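# Tie a tight knot in the rope with two arms

## Task

Make a knot in the rope and pull it tight, so that it stays knotted once the robot lets go.

## Robot and tools

Robot: two yam_ultra arms, left_arm and right_arm, each ending in a two-finger parallel gripper with a wrist camera. A camera stand is fixed to the floor behind them. The rope lies on a table; an occasional brief disturbance may nudge it.

Frames. Scene frame: origin at table-top height, midway between the nominal bases; +x points out over the table, +z up, +y toward left_arm. Image left/right does not match arm names. Calibrated bases in the scene frame: left_arm (+0.034, +0.350, +0.039) m, right_arm (+0.021, -0.268, +0.023) m, both almost unrotated. Each arm reports its end_effector_position (m), end_effector_quat_wxyz, Hand target and wrist-camera pose in its own base frame. Motion offsets run along that arm's base axes, and rotations turn about the Hand target position. Fixed cameras and the table use the scene frame. Gripper axes: fingers point along its +z and close along its y. end_effector_position is the point between the pads, roughly 1 cm behind the tips. Reported poses can be a few cm off, more at long reach.

execute_actions(actions, cameras). actions is a list of actions. Each action is a table of up to 15 rows, one row per 1/30 s step; a short table repeats its last row to fill 15 steps. Each row holds 14 numbers in [-1, 1]: left_arm dx, dy, dz, rx, ry, rz, opening, then the same seven for right_arm. The six pose numbers are an offset from that arm's Hand target as it was when the action began, not from the previous row; the next action starts from the updated Hand target, so repeating an offset keeps moving. Scale: 1.0 = 0.6 m or 180 degrees; rx, ry, rz form one rotation vector. Opening is absolute: +1 fully open (0.094 m), -1 closed. Six zeros re-command the current Hand target. A 0 opening is a real command (half open), so resend the present opening to leave a gripper alone. cameras: list of names, ["all"], or []; default shows all only for an empty actions list. An empty list also reports the scene number and task.

move(target, speed, blend, opening_speed, grip_force, blocking, cameras). target: one 14-number row laid out as above, or a list of up to 15 such rows; every row is an offset from the Hand targets at the start of the call, not from the row before. Paths are straight lines, end together, last at least 0.5 s and are cut off at 10 s. speed: m/s, 0.002 to 2.9, default 0.25 (turning up to twice that in rad/s); one value or one per target. blend: corner radius in m for lists; 0 means stop at each target. opening_speed: rate on the -1..1 opening scale per second, at least 0.2; use it to close gently. grip_force: newtons per pad, 10 to 50, one value or one per arm; it persists; below 50 the fingers close slowly. blocking=false returns after about 0.5 s while the move continues. Openings in the first target are sent immediately; later ones are applied on arrival, after all arms come to rest. Moves do not avoid obstacles or the other arm; faster moves lag, stray and hit harder, and a target set beyond a contact presses harder. Steer paths around an arm's own base, not close past it. The result adds a move: line: done, off_target, moving, held or fault, plus limits=paced (pose clipped) or limits=held (steps withheld). Arms not named by the ending are done (within 10 mm and 2 degrees).

wait(seconds 0 to 10): lets time pass, arms hold commands; returns early if a running move ends. stop(): brakes the running move. zoom_image(camera, region [x0, y0, x1, y1] in pixels, at most 504 wide and high) enlarges part of that camera's latest image. read_manual(section "licences") only returns licence text. finished_scene(scene) ends the current scene permanently; call it only when the knot is done and stays without the robot.

Cameras: cam_head_left, cam_head_right, cam_high, cam_low, cam_left_wrist, cam_right_wrist, all 896x504. Wrist images may lag while the arm moves.

Result lines: Hand target is the last commanded pose after clipping; the next offsets count from it. The gripper often rests a few cm short of it; waiting will not help, so resend zeros or the missing distance. Orientation commands are clipped each step to within 40 degrees of the measured one. Tool commands lists present gripper commands. grip_measured is the measured opening on the -1..1 scale (may read ~2.5 mm wide when empty); the last Joint positions number is the opening in metres. Joint velocities may read within noise. Joint torques include gravity, carry per-unit offsets and noise, and joints 1-3 wrap at ±28 N m. Motor temperatures; a MOTOR HOT line appears at 75 °C, at 90 °C the arm folds and idles for the rest of the scene, at 100 °C it collapses. Avoid long stretched-out holds or pushing at unreachable poses. Action results also list end_effector_position at some steps.

Gripping: the squeeze rises sharply once the command goes somewhat below the opening at first touch; to release, command well above grip_measured. Pads give about 50 to 64 N at full force.

Avoid: any contact or press between the two arms, including closing one gripper on the other's fingers; letting the rope leave the table or dip more than a finger's width below the table top; dropping or releasing rope while it moves; hard hits on the table or fixtures; forces on wrist-camera cables (their touches count as hand contact); and arm fault stops.

Each tool is called after "Emit:" as name(argument=value, ...) on one line, values as JSON.

## Session

Emit:
execute_actions(actions=[])

Scene clock: 0.00 s.
left_arm: end_effector_position=(+0.3858, +0.0490, +0.1454) grip_measured=+1.000 end_effector_quat_wxyz=(+0.676, -0.118, +0.723, +0.083) | right_arm: end_effector_position=(+0.3726, +0.0314, +0.1682) grip_measured=+1.000 end_effector_quat_wxyz=(+0.715, -0.083, +0.694, +0.029)
Joint positions: left_arm=[-0.01 1.562 0.271 1.216 -0.292 -0.062 0.094] | right_arm=[0.01 1.497 0.199 1.322 -0.15 -0.075 0.094]
Joint velocities: within noise
Joint torques (N m): no reading
Motor temperatures (°C): left_arm=[29 31 29 31 31 31 29] | right_arm=[30 32 33 31 30 31 30]
Heat: left arm: 31 °C; right arm: 33 °C.
Hand target: left_arm +0.3863, +0.0491, +0.1453; +0.675, -0.118, +0.724, +0.083 | right_arm +0.3732, +0.0314, +0.1682; +0.714, -0.083, +0.695, +0.029
Tool commands: left_gripper/opening=+1.0 right_gripper/opening=+1.0

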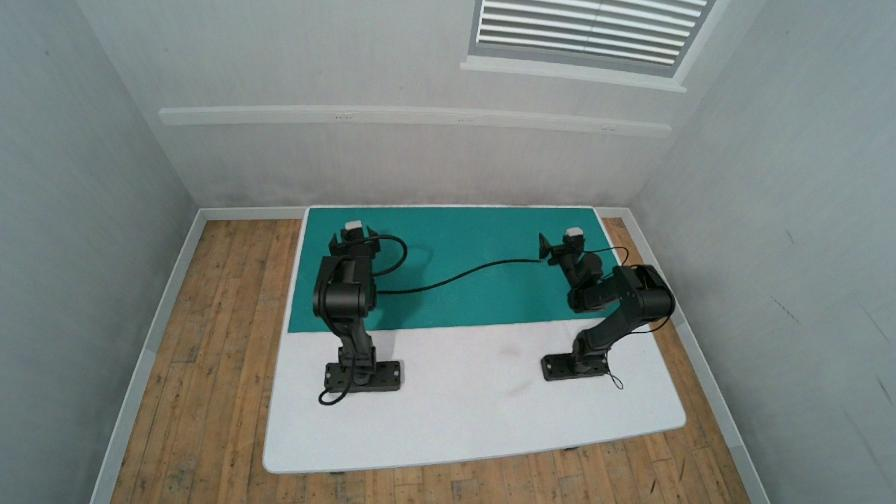

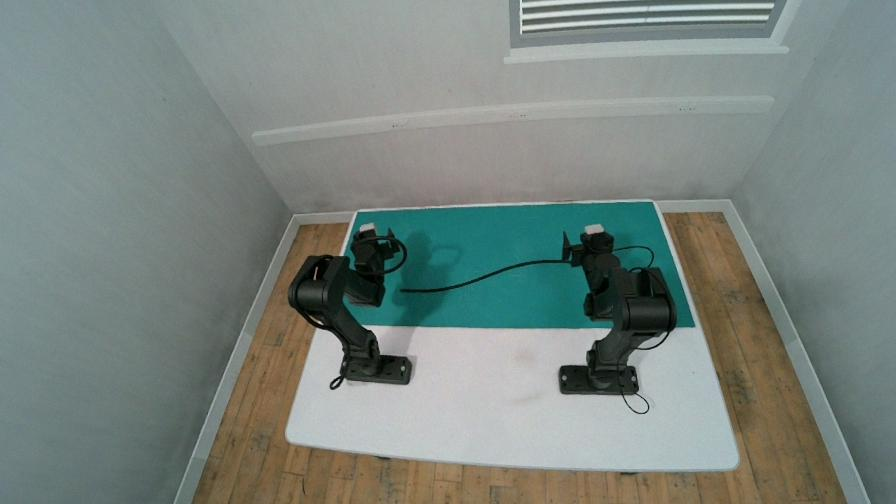

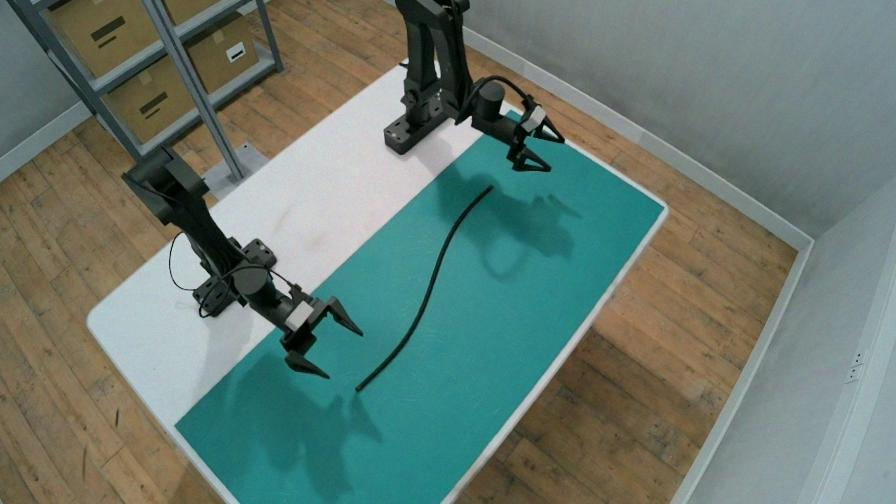

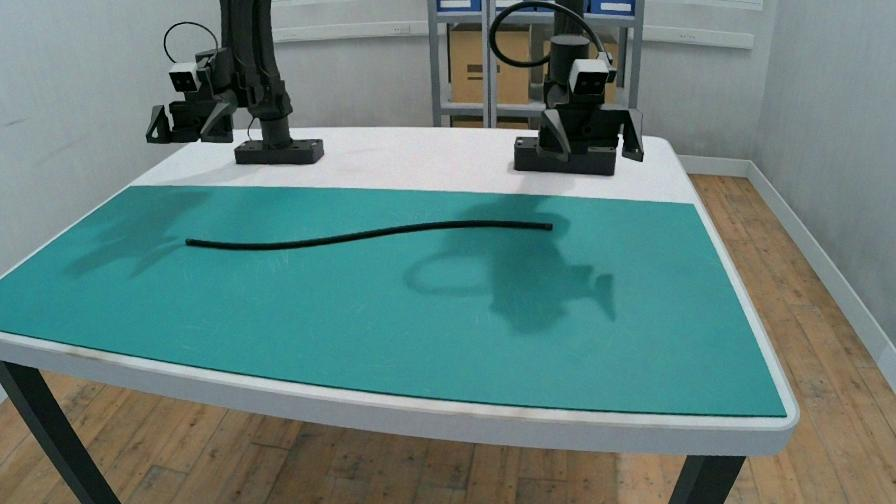

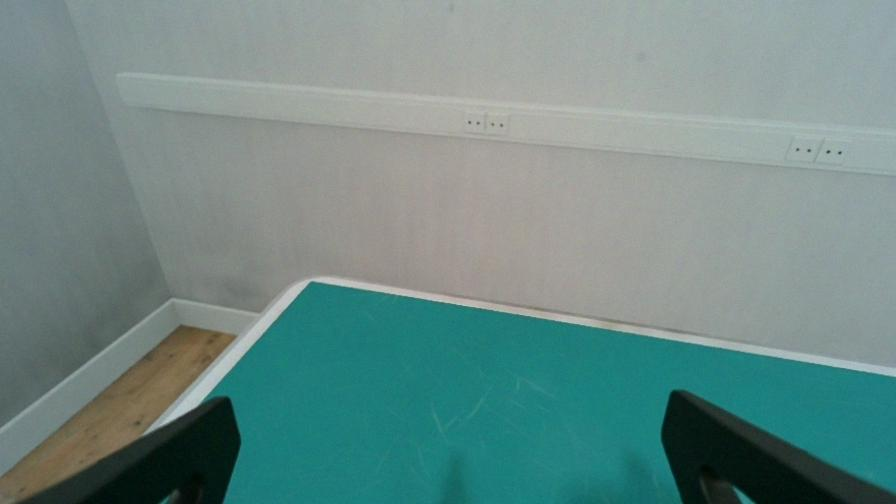

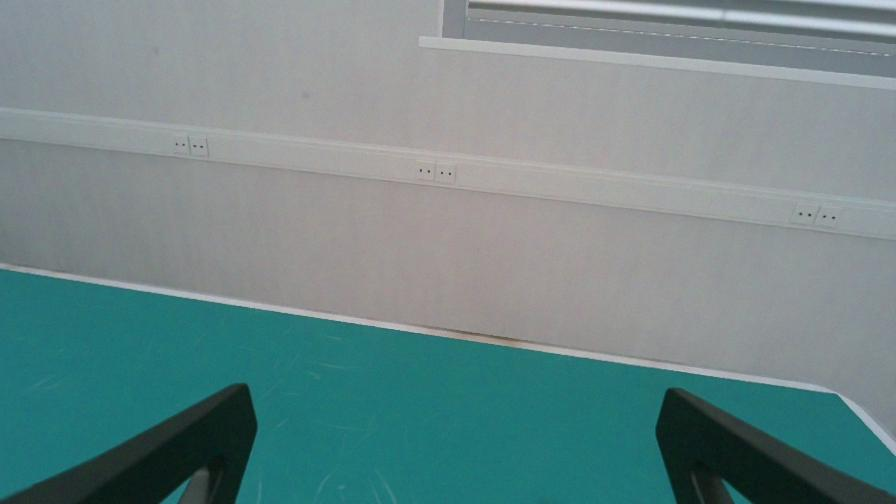

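Emit:
move(target=[-0.203,-0.267,-0.108,-0.396,0.309,0.317,1, 0.001,0.025,-0.152,0.384,0.417,-0.436,1], cameras=["all"])

Emit:
zoom_image(camera="cam_high", region=[320, 140, 570, 420])

Scene clock: 88.07 s.
left_arm: end_effector_position=(+0.2614, -0.1116, +0.0767) grip_measured=+1.000 end_effector_quat_wxyz=(-0.002, +0.702, -0.712, +0.004) | right_arm: end_effector_position=(+0.3718, +0.0487, +0.0793) grip_measured=+1.000 end_effector_quat_wxyz=(+0.006, +0.702, +0.712, +0.009)
Joint positions: left_arm=[-0.408 1.631 1.171 -1.101 -0.001 -1.963 0.094] | right_arm=[0.127 1.959 1.586 -1.177 -0.002 1.684 0.094]
Joint torques (N m): left_arm=[0.55 -6.32 9.07 0.1 -0.02 -0.09] | right_arm=[-0.44 -6.82 8.68 0.26 0.03 0.13]
Motor temperatures (°C): left_arm=[29 32 31 39 31 31 29] | right_arm=[30 33 35 40 30 31 30]
Heat: left arm: 39 °C; right arm: 40 °C.
Hand target: left_arm +0.2645, -0.1111, +0.0805; -0.001, +0.707, -0.707, +0.000 | right_arm +0.3737, +0.0464, +0.0769; +0.000, +0.707, +0.707, +0.000
Off the commanded pose: left_arm 0.005 m, 1 deg | right_arm 0.004 m, 1 deg.
move: done
camera_calibration:
cam_left_wrist: T_world_to_cam=[[0.99923, -0.0298265, 0.0254918, -0.264423], [-0.0378059, -0.905719, 0.422188, -0.0863831], [0.010496, -0.422827, -0.90615, 0.112221], [0, 0, 0, 1]] pos_world=[0.259775, -0.0386754, 0.1449]
cam_right_wrist: T_world_to_cam=[[-0.999687, -0.0165628, -0.0187748, 0.374968], [-0.0224558, 0.924764, 0.379879, -0.0256136], [0.0110704, 0.380182, -0.924846, 0.136035], [0, 0, 0, 1]] pos_world=[0.372769, -0.0218208, 0.142581]

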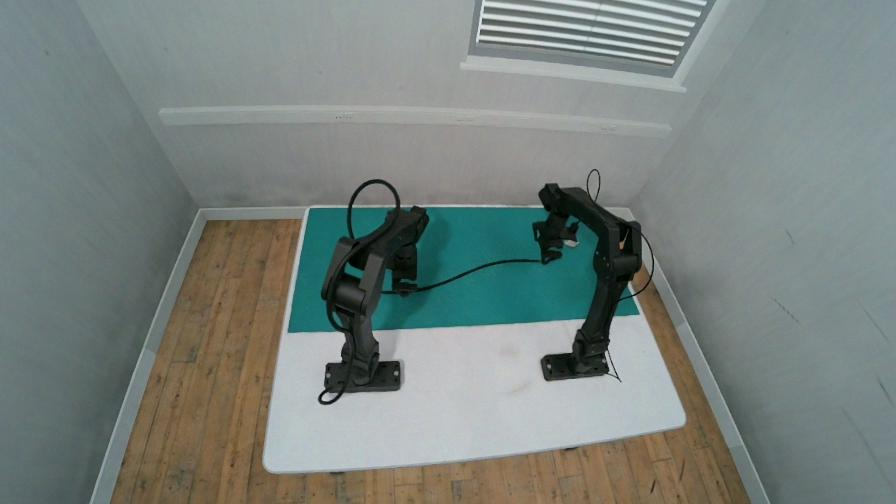

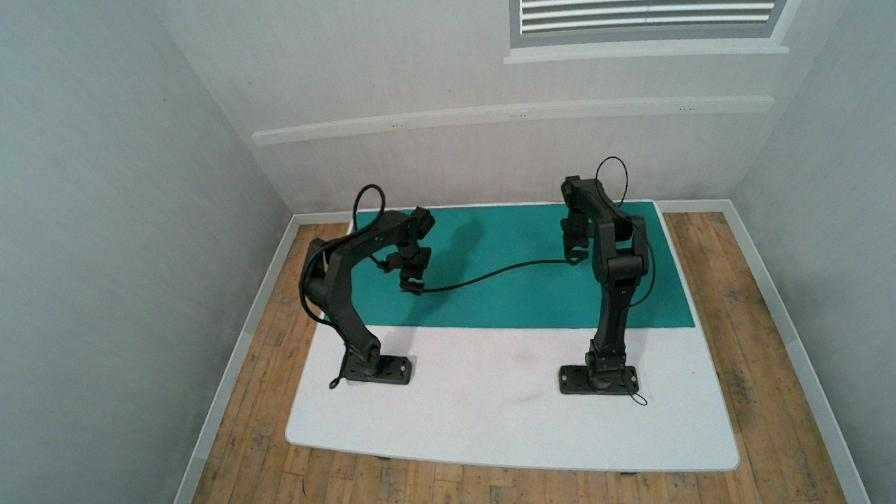

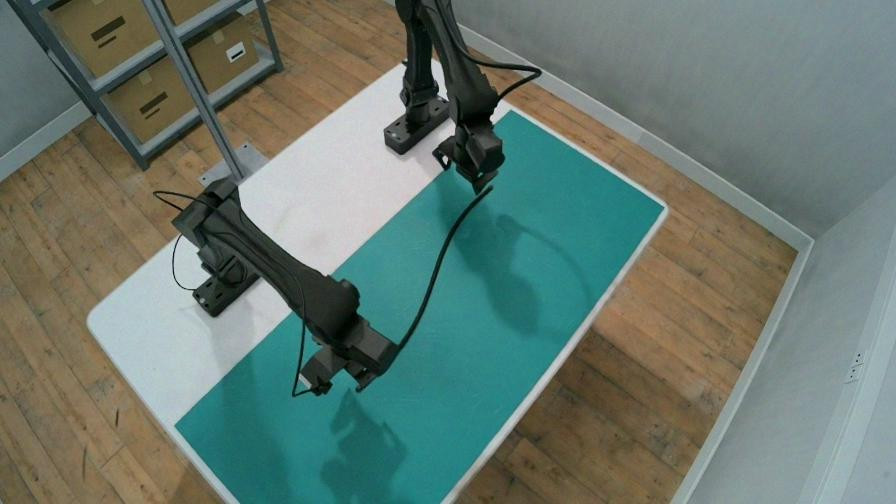

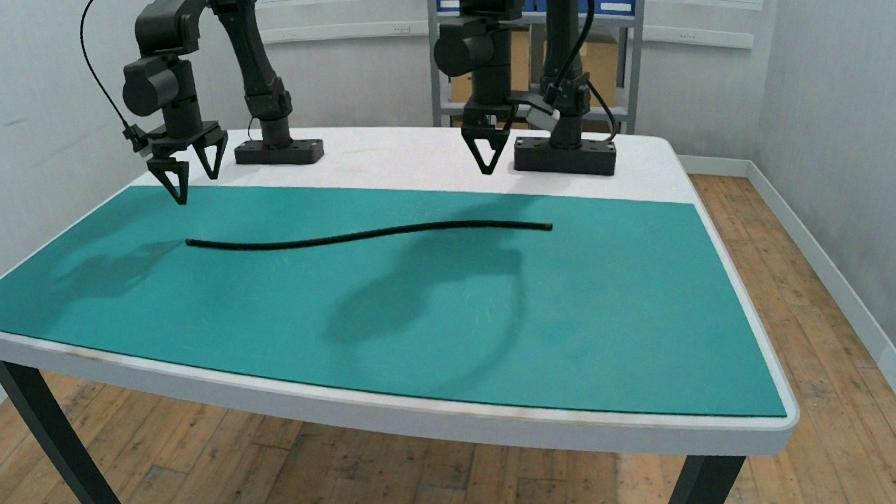

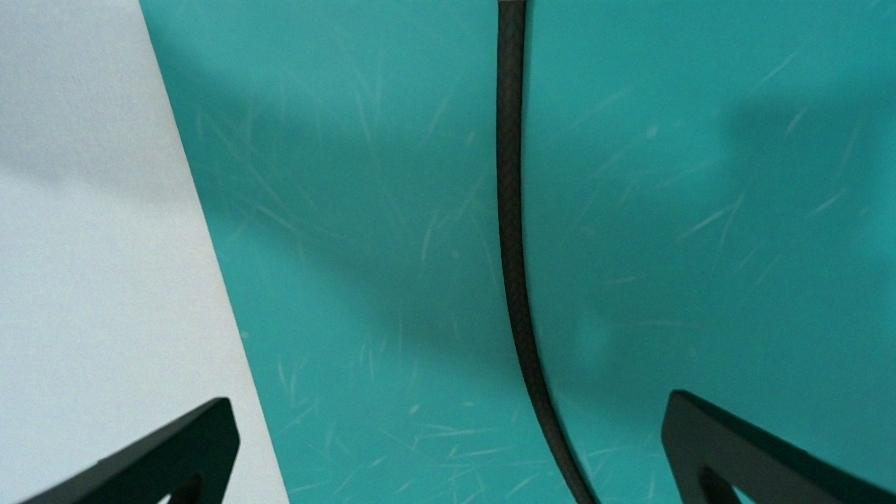

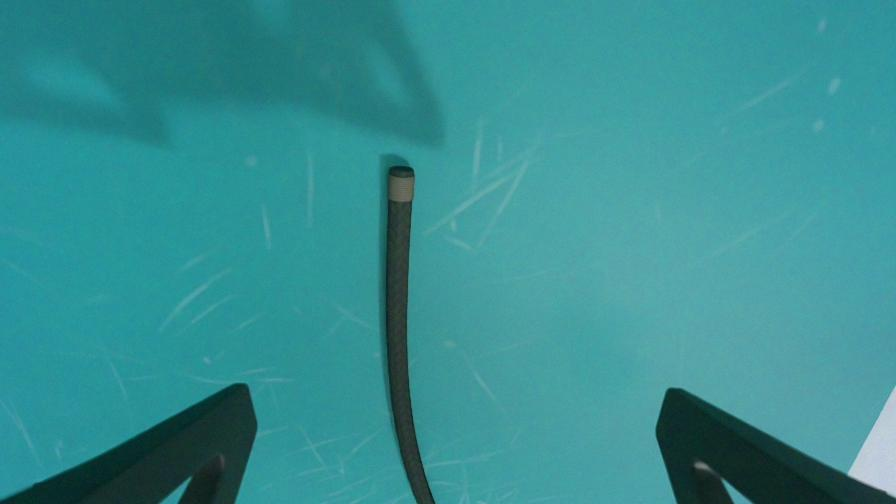

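Scaled by 1.800.

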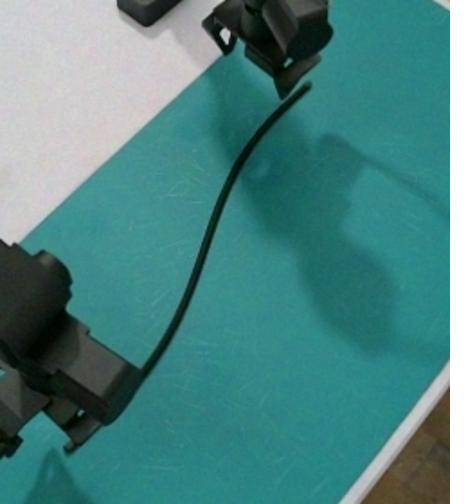

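Emit:
move(target=[0.0417,0,0,0,0,0,1, 0.0372,-0.0173,-0.12,0,0,0,1], speed=0.15, cameras=["cam_right_wrist","cam_left_wrist"])

Scene clock: 104.37 s.
left_arm: end_effector_position=(+0.2868, -0.1120, +0.0776) grip_measured=+1.000 end_effector_quat_wxyz=(-0.002, +0.706, -0.708, +0.005) | right_arm: end_effector_position=(+0.4013, +0.0398, +0.0177) grip_measured=+1.000 end_effector_quat_wxyz=(+0.009, +0.706, +0.708, +0.013)
Joint positions: left_arm=[-0.376 1.716 1.269 -1.112 0 -1.943 0.094] | right_arm=[0.095 2.11 1.559 -0.989 -0.003 1.663 0.094]
Joint torques (N m): left_arm=[0.53 -7.12 9.05 0.1 -0.03 0.02] | right_arm=[-0.5 -8.08 5.15 0.62 0.02 -0.01]
Heat: left arm: 36 °C; right arm: 37 °C.
Hand target: left_arm +0.2896, -0.1112, +0.0805; -0.001, +0.707, -0.707, +0.000 | right_arm +0.3961, +0.0361, +0.0051; +0.000, +0.707, +0.708, +0.000
Off the commanded pose: left_arm 0.004 m, 1 deg | right_arm 0.014 m, 2 deg.
move: off_target (right_arm)
camera_calibration:
cam_left_wrist: T_world_to_cam=[[0.999459, -0.0183525, 0.0272764, -0.288809], [-0.0281881, -0.90536, 0.423709, -0.0890198], [0.0169188, -0.424249, -0.905388, 0.110562], [0, 0, 0, 1]] pos_world=[0.284273, -0.0389896, 0.145697]
cam_right_wrist: T_world_to_cam=[[-0.999571, -0.00614563, -0.0286497, 0.40288], [-0.0166101, 0.924326, 0.381241, 0.00426519], [0.0241387, 0.381553, -0.924032, 0.0769054], [0, 0, 0, 1]] pos_world=[0.400922, -0.03081, 0.0809793]
Images, in order (width x height): cam_left_wrist 896x504, cam_right_wrist 896x504.

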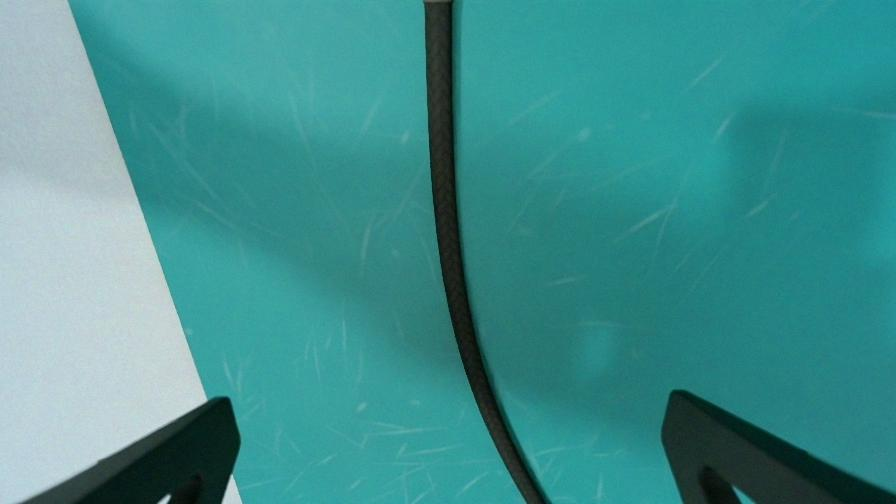

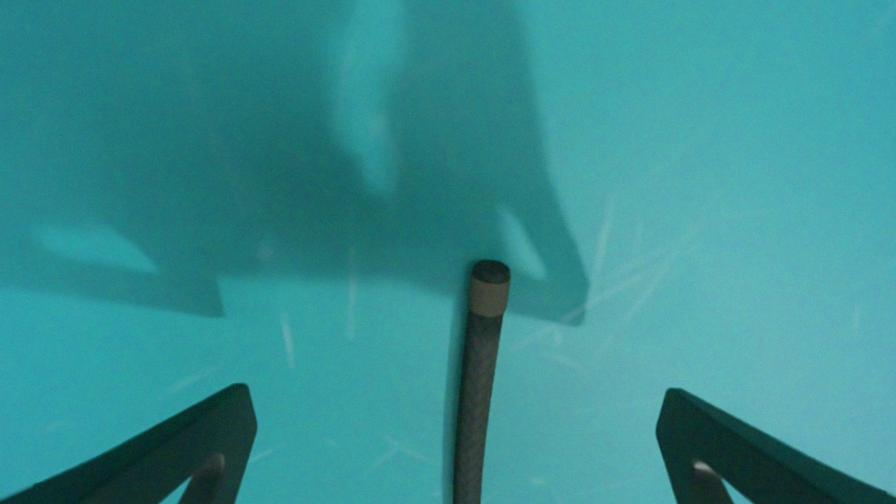

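Emit:
move(target=[0,0,0,0,0,0,1, -0.008,-0.007,-0.027,0,0,0,1], speed=0.08, cameras=["cam_right_wrist","cam_low"])

Emit:
zoom_image(camera="cam_low", region=[130, 130, 290, 270])

Scene clock: 115.37 s.
left_arm: end_effector_position=(+0.2867, -0.1120, +0.0776) grip_measured=+1.000 end_effector_quat_wxyz=(-0.002, +0.706, -0.709, +0.005) | right_arm: end_effector_position=(+0.3993, +0.0364, +0.0044) grip_measured=+1.000 end_effector_quat_wxyz=(+0.012, +0.705, +0.708, +0.017)
Joint positions: left_arm=[-0.376 1.716 1.269 -1.113 0 -1.942 0.094] | right_arm=[0.087 2.11 1.503 -0.923 -0.004 1.653 0.094]
Joint torques (N m): left_arm=[0.51 -7.15 9.06 0.1 -0.03 0.02] | right_arm=[-0.64 -7.71 4.68 0.6 0.03 0]
Heat: left arm: 35 °C; right arm: 36 °C.
Hand target: left_arm +0.2896, -0.1112, +0.0805; -0.001, +0.707, -0.707, +0.000 | right_arm +0.3913, +0.0319, -0.0112; +0.000, +0.707, +0.707, +0.000
Off the commanded pose: left_arm 0.004 m, 1 deg | right_arm 0.018 m, 2 deg.
move: off_target (right_arm)
camera_calibration:
cam_right_wrist: T_world_to_cam=[[-0.999245, -0.00734048, -0.038155, 0.400467], [-0.0213721, 0.923929, 0.381966, 0.0143477], [0.0324487, 0.382493, -0.923388, 0.0624622], [0, 0, 0, 1]] pos_world=[0.398444, -0.034208, 0.0674763]
Images, in order (width x height): cam_low 896x504, cam_right_wrist 896x504.

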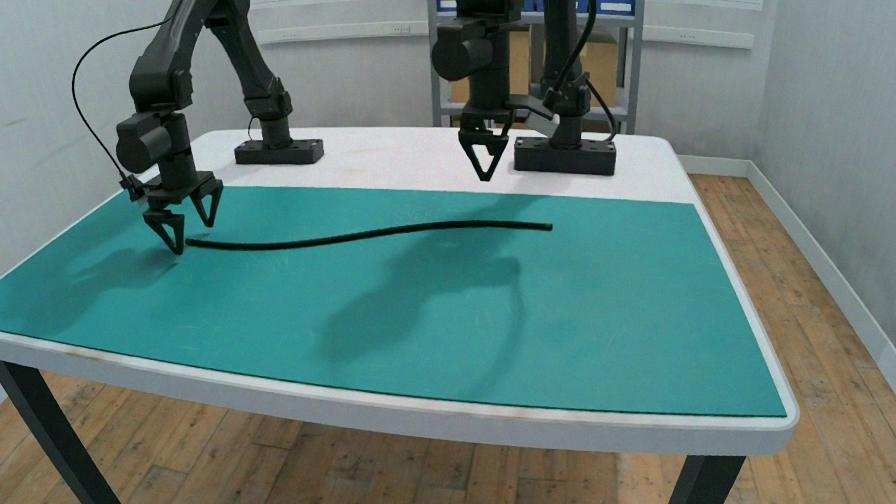

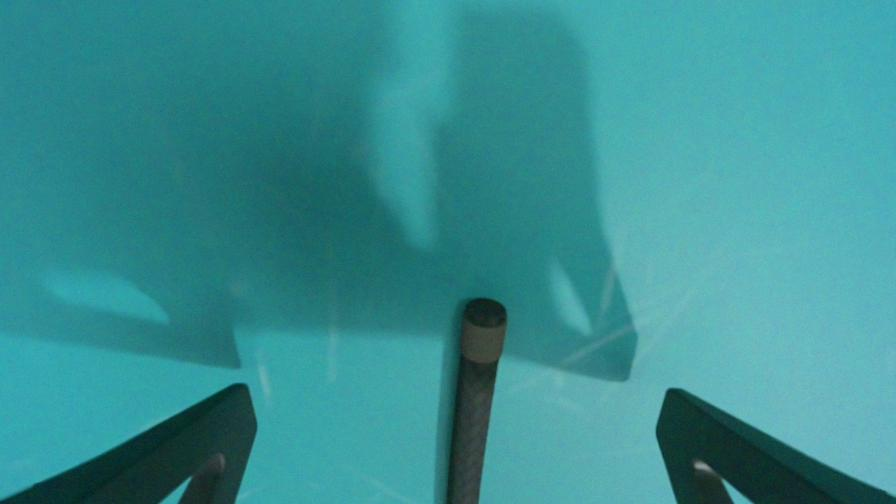

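Scaled by 3.150.

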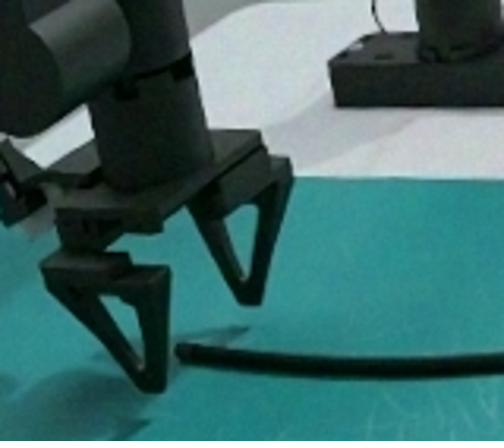

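Emit:
move(target=[0,0,0,0,0,0,1, 0,-0.003,-0.023,0,0,0,1], speed=0.06, cameras=["cam_right_wrist","cam_low"])

Emit:
zoom_image(camera="cam_low", region=[130, 130, 290, 270])

Scene clock: 121.17 s.
left_arm: end_effector_position=(+0.2867, -0.1120, +0.0776) grip_measured=+1.000 end_effector_quat_wxyz=(-0.002, +0.706, -0.709, +0.005) | right_arm: end_effector_position=(+0.3980, +0.0349, -0.0068) grip_measured=+1.000 end_effector_quat_wxyz=(+0.010, +0.705, +0.709, +0.015)
Joint positions: left_arm=[-0.376 1.716 1.269 -1.113 0 -1.942 0.094] | right_arm=[0.083 2.125 1.48 -0.89 -0.004 1.649 0.094]
Joint torques (N m): left_arm=[0.51 -7.12 9.05 0.09 -0.02 0.02] | right_arm=[-0.69 -7.49 4.42 0.78 0.03 0]
Motor temperatures (°C): left_arm=[29 32 33 35 31 31 29] | right_arm=[30 33 34 35 30 31 30]
Heat: left arm: 35 °C; right arm: 35 °C.
Hand target: left_arm +0.2896, -0.1112, +0.0805; -0.001, +0.707, -0.707, +0.000 | right_arm +0.3913, +0.0301, -0.0250; +0.000, +0.707, +0.707, +0.000
Off the commanded pose: left_arm 0.004 m, 1 deg | right_arm 0.020 m, 2 deg.
move: off_target (right_arm)
camera_calibration:
cam_right_wrist: T_world_to_cam=[[-0.999416, -0.00809691, -0.0332077, 0.398879], [-0.0201731, 0.924012, 0.381831, 0.0195804], [0.0275926, 0.382277, -0.923636, 0.0547933], [0, 0, 0, 1]] pos_world=[0.397529, -0.0358091, 0.0563785]
Images, in order (width x height): cam_low 896x504, cam_right_wrist 896x504.

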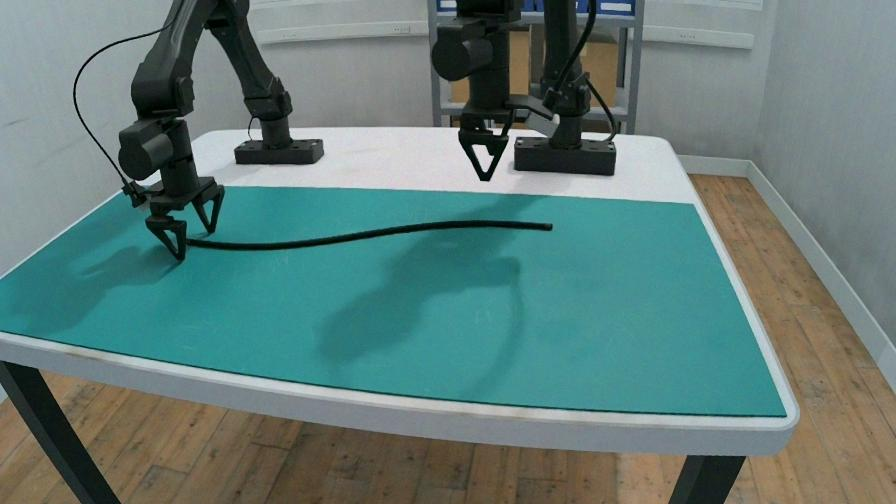

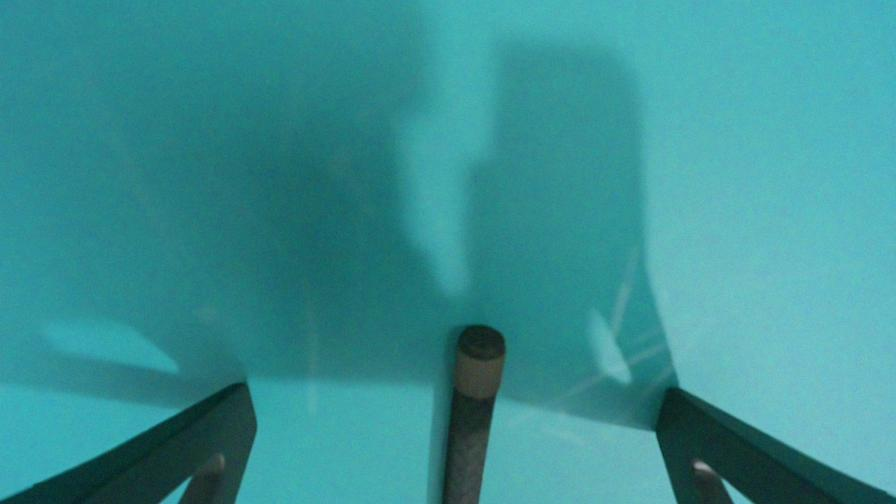

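Scaled by 3.150.

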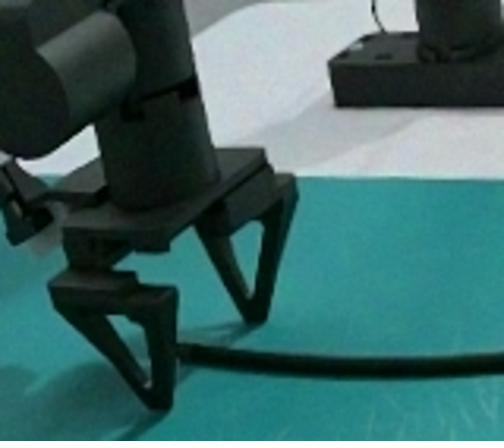

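Emit:
move(target=[0,0,0,0,0,0,1, 0,0,0,0,0,0,-1], opening_speed=1.5, grip_force=30, cameras=["cam_right_wrist"])

Scene clock: 136.90 s.
left_arm: end_effector_position=(+0.2867, -0.1120, +0.0776) grip_measured=+1.000 end_effector_quat_wxyz=(-0.002, +0.706, -0.709, +0.005) | right_arm: end_effector_position=(+0.4000, +0.0352, -0.0067) grip_measured=-0.820 end_effector_quat_wxyz=(+0.012, +0.705, +0.709, +0.018)
Joint positions: left_arm=[-0.376 1.716 1.269 -1.113 0 -1.942 0.094] | right_arm=[0.083 2.125 1.48 -0.882 -0.005 1.648 0.008]
Joint torques (N m): left_arm=[0.51 -7.12 9.05 0.1 -0.03 0.02] | right_arm=[-0.69 -7.36 4.44 0.71 0.04 -0.01]
Heat: left arm: 34 °C; right arm: 35 °C.
Hand target: left_arm +0.2896, -0.1112, +0.0805; -0.001, +0.707, -0.707, +0.000 | right_arm +0.3913, +0.0301, -0.0250; +0.000, +0.707, +0.707, +0.000
Off the commanded pose: left_arm 0.004 m, 1 deg | right_arm 0.021 m, 3 deg.
grip_force (N): 30, 30
move: off_target (right_arm)
camera_calibration:
cam_right_wrist: T_world_to_cam=[[-0.999115, -0.00888842, -0.0411183, 0.400694], [-0.0239898, 0.923299, 0.383331, 0.0207812], [0.0345573, 0.383978, -0.922695, 0.051771], [0, 0, 0, 1]] pos_world=[0.399048, -0.0355047, 0.0562786]
Images, in order (width x height): cam_right_wrist 896x504.

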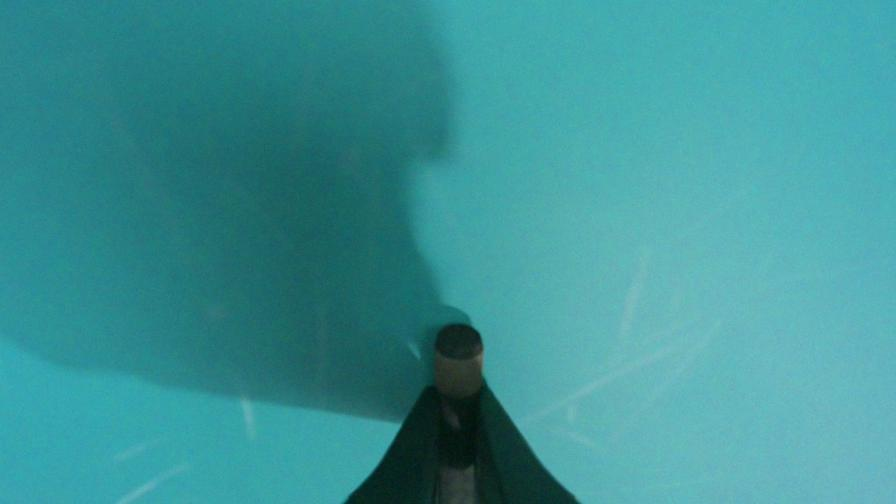

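Emit:
move(target=[0.0,0.045,-0.134,0,0,0,1, 0,0,0.13,0,0,0,-1], speed=0.15, cameras=["cam_left_wrist","cam_low","cam_high"])

Scene clock: 158.00 s.
left_arm: end_effector_position=(+0.2941, -0.0869, +0.0074) grip_measured=+1.000 end_effector_quat_wxyz=(-0.005, +0.707, -0.708, +0.009) | right_arm: end_effector_position=(+0.3880, +0.0342, +0.0387) grip_measured=-0.822 end_effector_quat_wxyz=(-0.009, +0.705, +0.709, -0.007)
Joint positions: left_arm=[-0.29 1.796 1.069 -0.824 0.001 -1.86 0.094] | right_arm=[0.083 2.087 1.61 -1.117 -0.005 1.648 0.008]
Joint torques (N m): left_arm=[0.35 -7.72 4.82 0.44 -0.03 0.03] | right_arm=[-0.7 -11.29 7.92 0.21 0.04 0]
Heat: left arm: 34 °C; right arm: 35 °C.
Hand target: left_arm +0.2895, -0.0842, +0.0001; -0.001, +0.707, -0.707, +0.000 | right_arm +0.3914, +0.0301, +0.0530; +0.000, +0.707, +0.707, +0.000
Off the commanded pose: left_arm 0.009 m, 1 deg | right_arm 0.015 m, 1 deg.
grip_force (N): 30, 30
move: off_target (right_arm)
camera_calibration:
cam_left_wrist: T_world_to_cam=[[0.999258, -0.0159849, 0.0350477, -0.293503], [-0.0293879, -0.904562, 0.425328, -0.0358987], [0.024904, -0.426042, -0.904361, 0.0551001], [0, 0, 0, 1]] pos_world=[0.290858, -0.0136892, 0.0753857]
Images, in order (width x height): cam_high 896x504, cam_low 896x504, cam_left_wrist 896x504.

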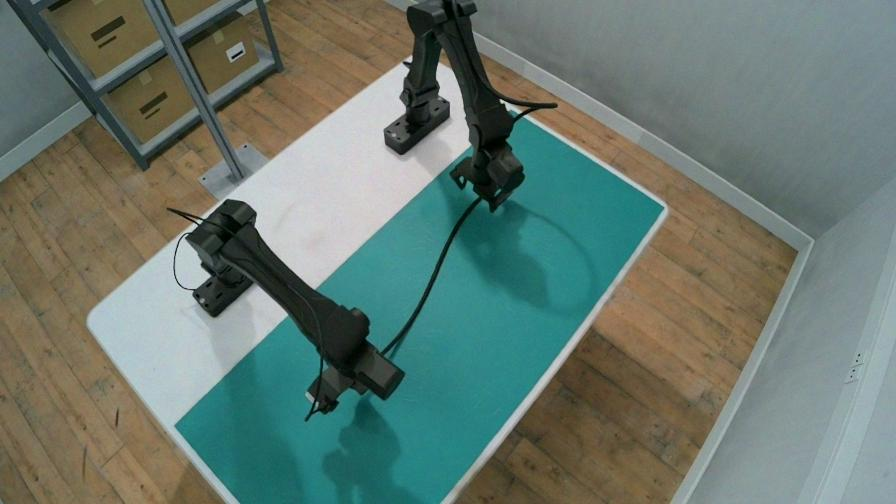

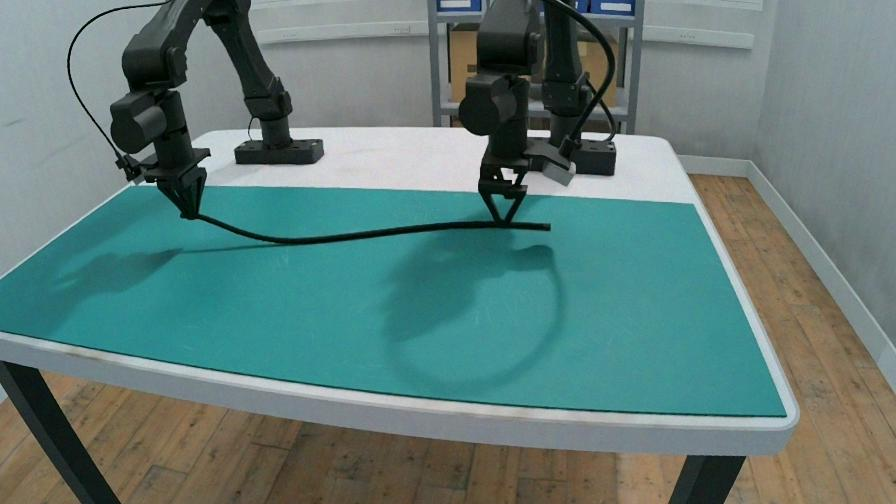

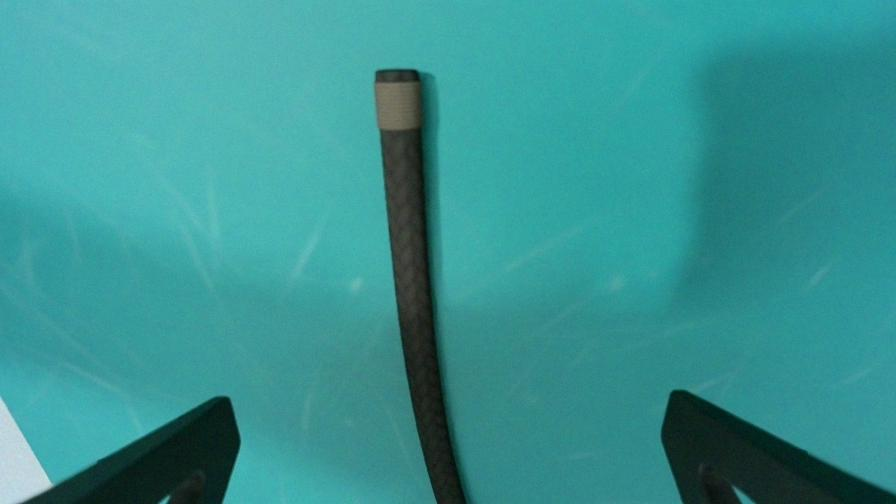

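Emit:
move(target=[-0.012,0.0,-0.045,0,0,0,1, 0,0,0,0,0,0,-1], speed=0.08, cameras=["cam_left_wrist","cam_low"])

Emit:
zoom_image(camera="cam_low", region=[450, 130, 610, 270])

Scene clock: 170.30 s.
left_arm: end_effector_position=(+0.2889, -0.0853, -0.0188) grip_measured=+1.000 end_effector_quat_wxyz=(-0.005, +0.707, -0.708, +0.011) | right_arm: end_effector_position=(+0.3878, +0.0342, +0.0387) grip_measured=-0.822 end_effector_quat_wxyz=(-0.010, +0.705, +0.709, -0.007)
Joint positions: left_arm=[-0.29 1.828 0.989 -0.708 0.001 -1.86 0.094] | right_arm=[0.083 2.087 1.61 -1.118 -0.005 1.648 0.008]
Joint torques (N m): left_arm=[-0.2 -7.42 4.41 0.47 -0.04 -0.04] | right_arm=[-0.69 -11.29 7.92 0.18 0.04 -0.01]
Heat: left arm: 34 °C; right arm: 36 °C.
Hand target: left_arm +0.2823, -0.0842, -0.0269; -0.001, +0.707, -0.707, +0.000 | right_arm +0.3913, +0.0301, +0.0530; +0.000, +0.707, +0.707, +0.000
Off the commanded pose: left_arm 0.011 m, 1 deg | right_arm 0.015 m, 1 deg.
grip_force (N): 30, 30
move: off_target (left_arm, right_arm)
camera_calibration:
cam_left_wrist: T_world_to_cam=[[0.999124, -0.0159394, 0.038687, -0.287193], [-0.0309263, -0.9041, 0.426199, -0.0230211], [0.0281836, -0.427023, -0.903802, 0.031155], [0, 0, 0, 1]] pos_world=[0.285352, -0.0120872, 0.0490802]
Images, in order (width x height): cam_low 896x504, cam_left_wrist 896x504.

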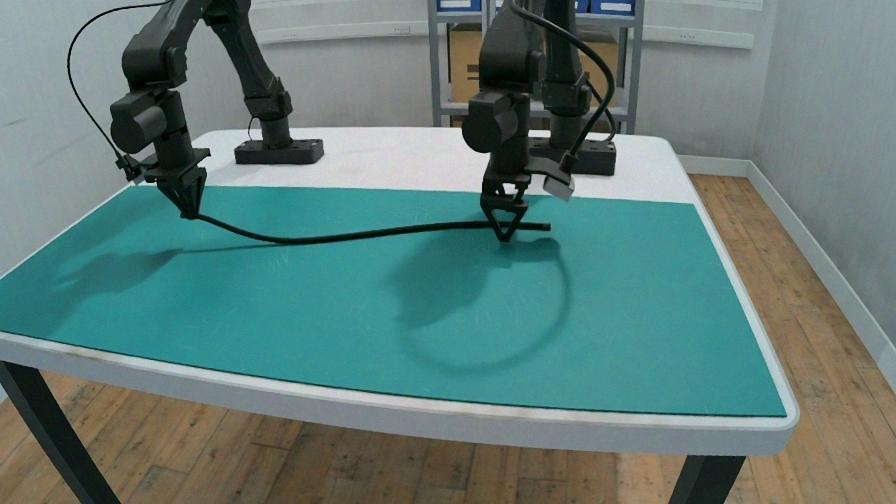

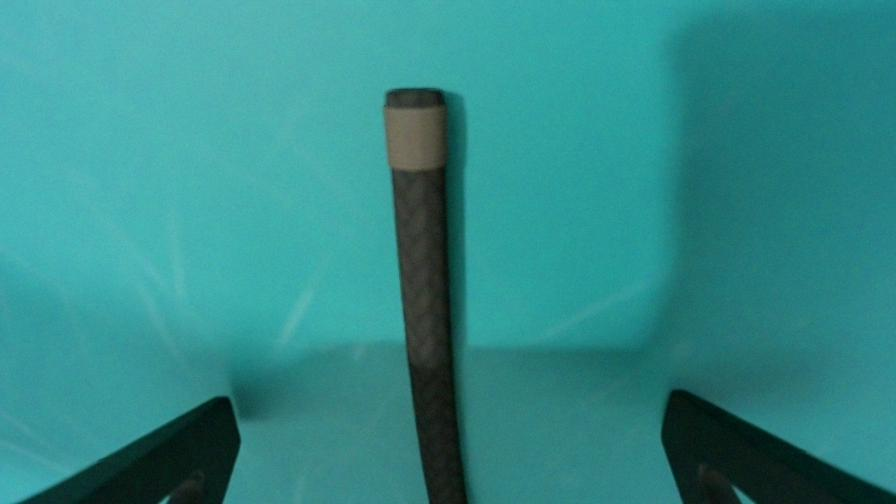

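Scaled by 3.150.

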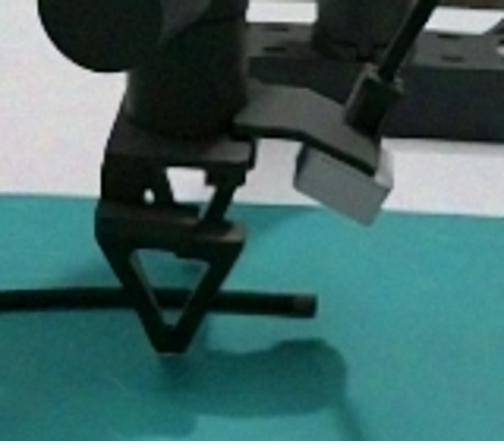

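Emit:
move(target=[-0.003,0.0,-0.006,0,0,0,-1, 0,0,0,0,0,0,-1], speed=0.08, opening_speed=1.5, cameras=["cam_left_wrist"])

Scene clock: 179.50 s.
left_arm: end_effector_position=(+0.2888, -0.0853, -0.0211) grip_measured=-0.855 end_effector_quat_wxyz=(-0.007, +0.707, -0.708, +0.013) | right_arm: end_effector_position=(+0.3878, +0.0342, +0.0387) grip_measured=-0.822 end_effector_quat_wxyz=(-0.010, +0.705, +0.709, -0.007)
Joint positions: left_arm=[-0.29 1.828 0.978 -0.691 0.001 -1.86 0.007] | right_arm=[0.083 2.087 1.61 -1.118 -0.005 1.648 0.008]
Joint torques (N m): left_arm=[-0.36 -7.2 4.22 0.46 -0.04 -0.06] | right_arm=[-0.69 -11.3 7.92 0.18 0.04 -0.01]
Heat: left arm: 34 °C; right arm: 37 °C.
Hand target: left_arm +0.2805, -0.0842, -0.0305; -0.001, +0.707, -0.707, +0.000 | right_arm +0.3913, +0.0301, +0.0530; +0.000, +0.707, +0.707, +0.000
Off the commanded pose: left_arm 0.013 m, 2 deg | right_arm 0.015 m, 1 deg.
grip_force (N): 30, 30
move: off_target (left_arm, right_arm)
camera_calibration:
cam_left_wrist: T_world_to_cam=[[0.998876, -0.0158943, 0.044664, -0.286895], [-0.0334942, -0.903346, 0.427602, -0.0212384], [0.0335507, -0.428617, -0.902863, 0.0274412], [0, 0, 0, 1]] pos_world=[0.28494, -0.0119839, 0.0466711]
Images, in order (width x height): cam_left_wrist 896x504.

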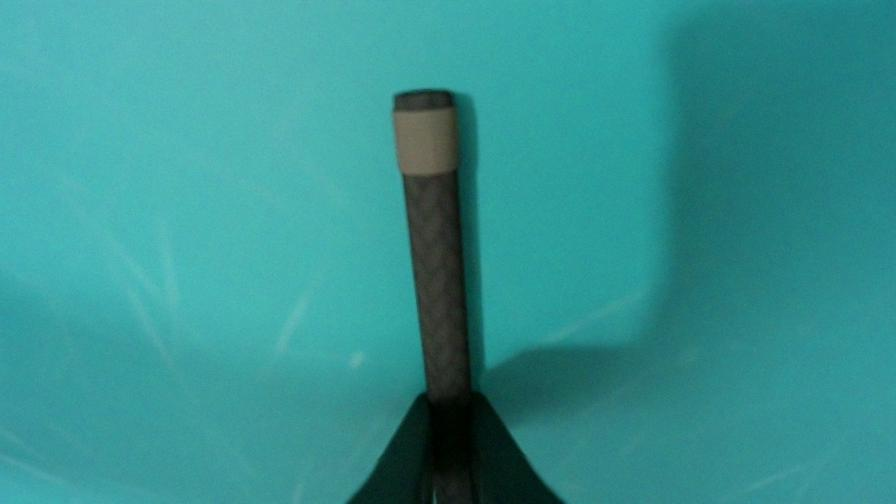

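Emit:
move(target=[[0.07,0,0.05,0,0,0,-1, 0.178,0.203,0,0,0,0.55,-1],[0.1425,0,0.05,0,0,0,-1, 0.143,0.403,0,0,0,-0.944,-1]], speed=0.28, blend=[0.04,0], cameras=["cam_high","cam_low","cam_head_right"])

Scene clock: 248.17 s.
left_arm: end_effector_position=(+0.3636, -0.0861, +0.0006) grip_measured=-0.859 end_effector_quat_wxyz=(-0.004, +0.706, -0.709, +0.008) | right_arm: end_effector_position=(+0.4736, +0.2663, +0.0649) grip_measured=-0.822 end_effector_quat_wxyz=(-0.084, +0.760, -0.644, +0.032)
Joint positions: left_arm=[-0.235 2.039 1.378 -0.892 0.001 -1.802 0.007] | right_arm=[0.511 2.726 2.836 -1.5 0.001 -1.226 0.008]
Joint torques (N m): left_arm=[0.57 -9.42 8.58 0.11 -0.04 0.03] | right_arm=[0.42 -10.29 8.65 1 0.01 0.01]
Motor temperatures (°C): left_arm=[29 34 32 33 31 31 30] | right_arm=[30 39 37 33 30 31 30]
Heat: left arm: 34 °C; right arm: 39 °C.
Hand target: left_arm +0.3660, -0.0841, -0.0006; -0.001, +0.707, -0.707, +0.000 | right_arm +0.4772, +0.2718, +0.0529; +0.000, +0.767, -0.642, +0.001
Off the commanded pose: left_arm 0.003 m, 1 deg | right_arm 0.014 m, 10 deg.
elbow stopped short (right arm): the move would have taken joint 3 (elbow) straighter than the controller allows.
grip_force (N): 30, 30
move: off_target (right_arm)
Images, in order (width x height): cam_head_right 896x504, cam_high 896x504, cam_low 896x504.

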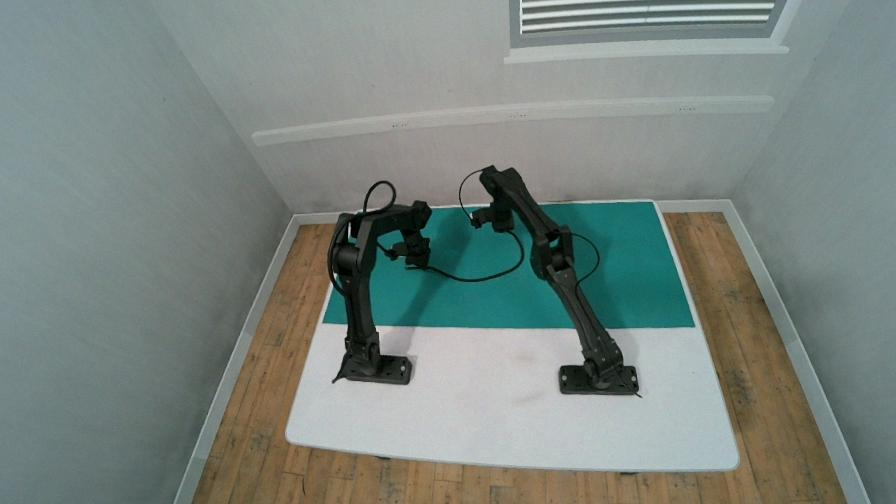

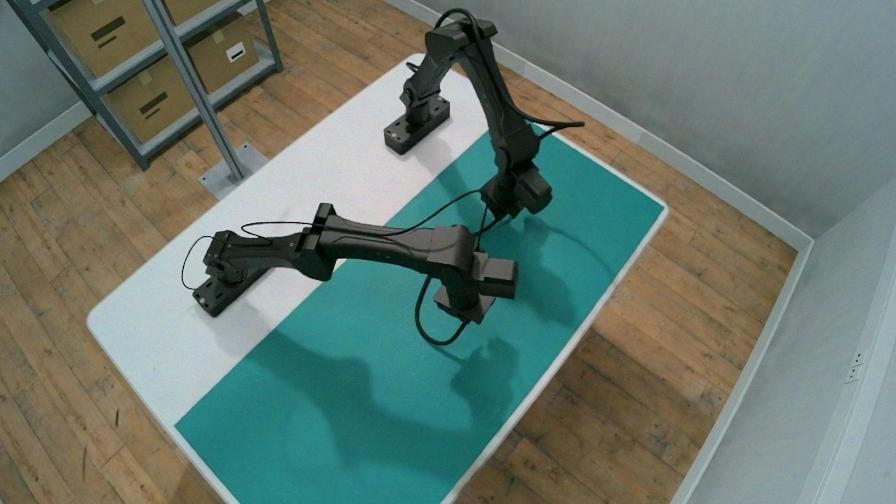

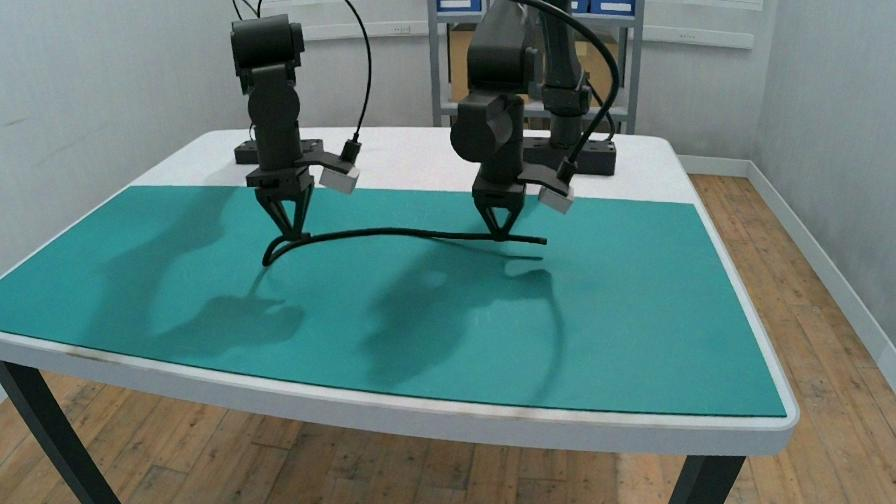

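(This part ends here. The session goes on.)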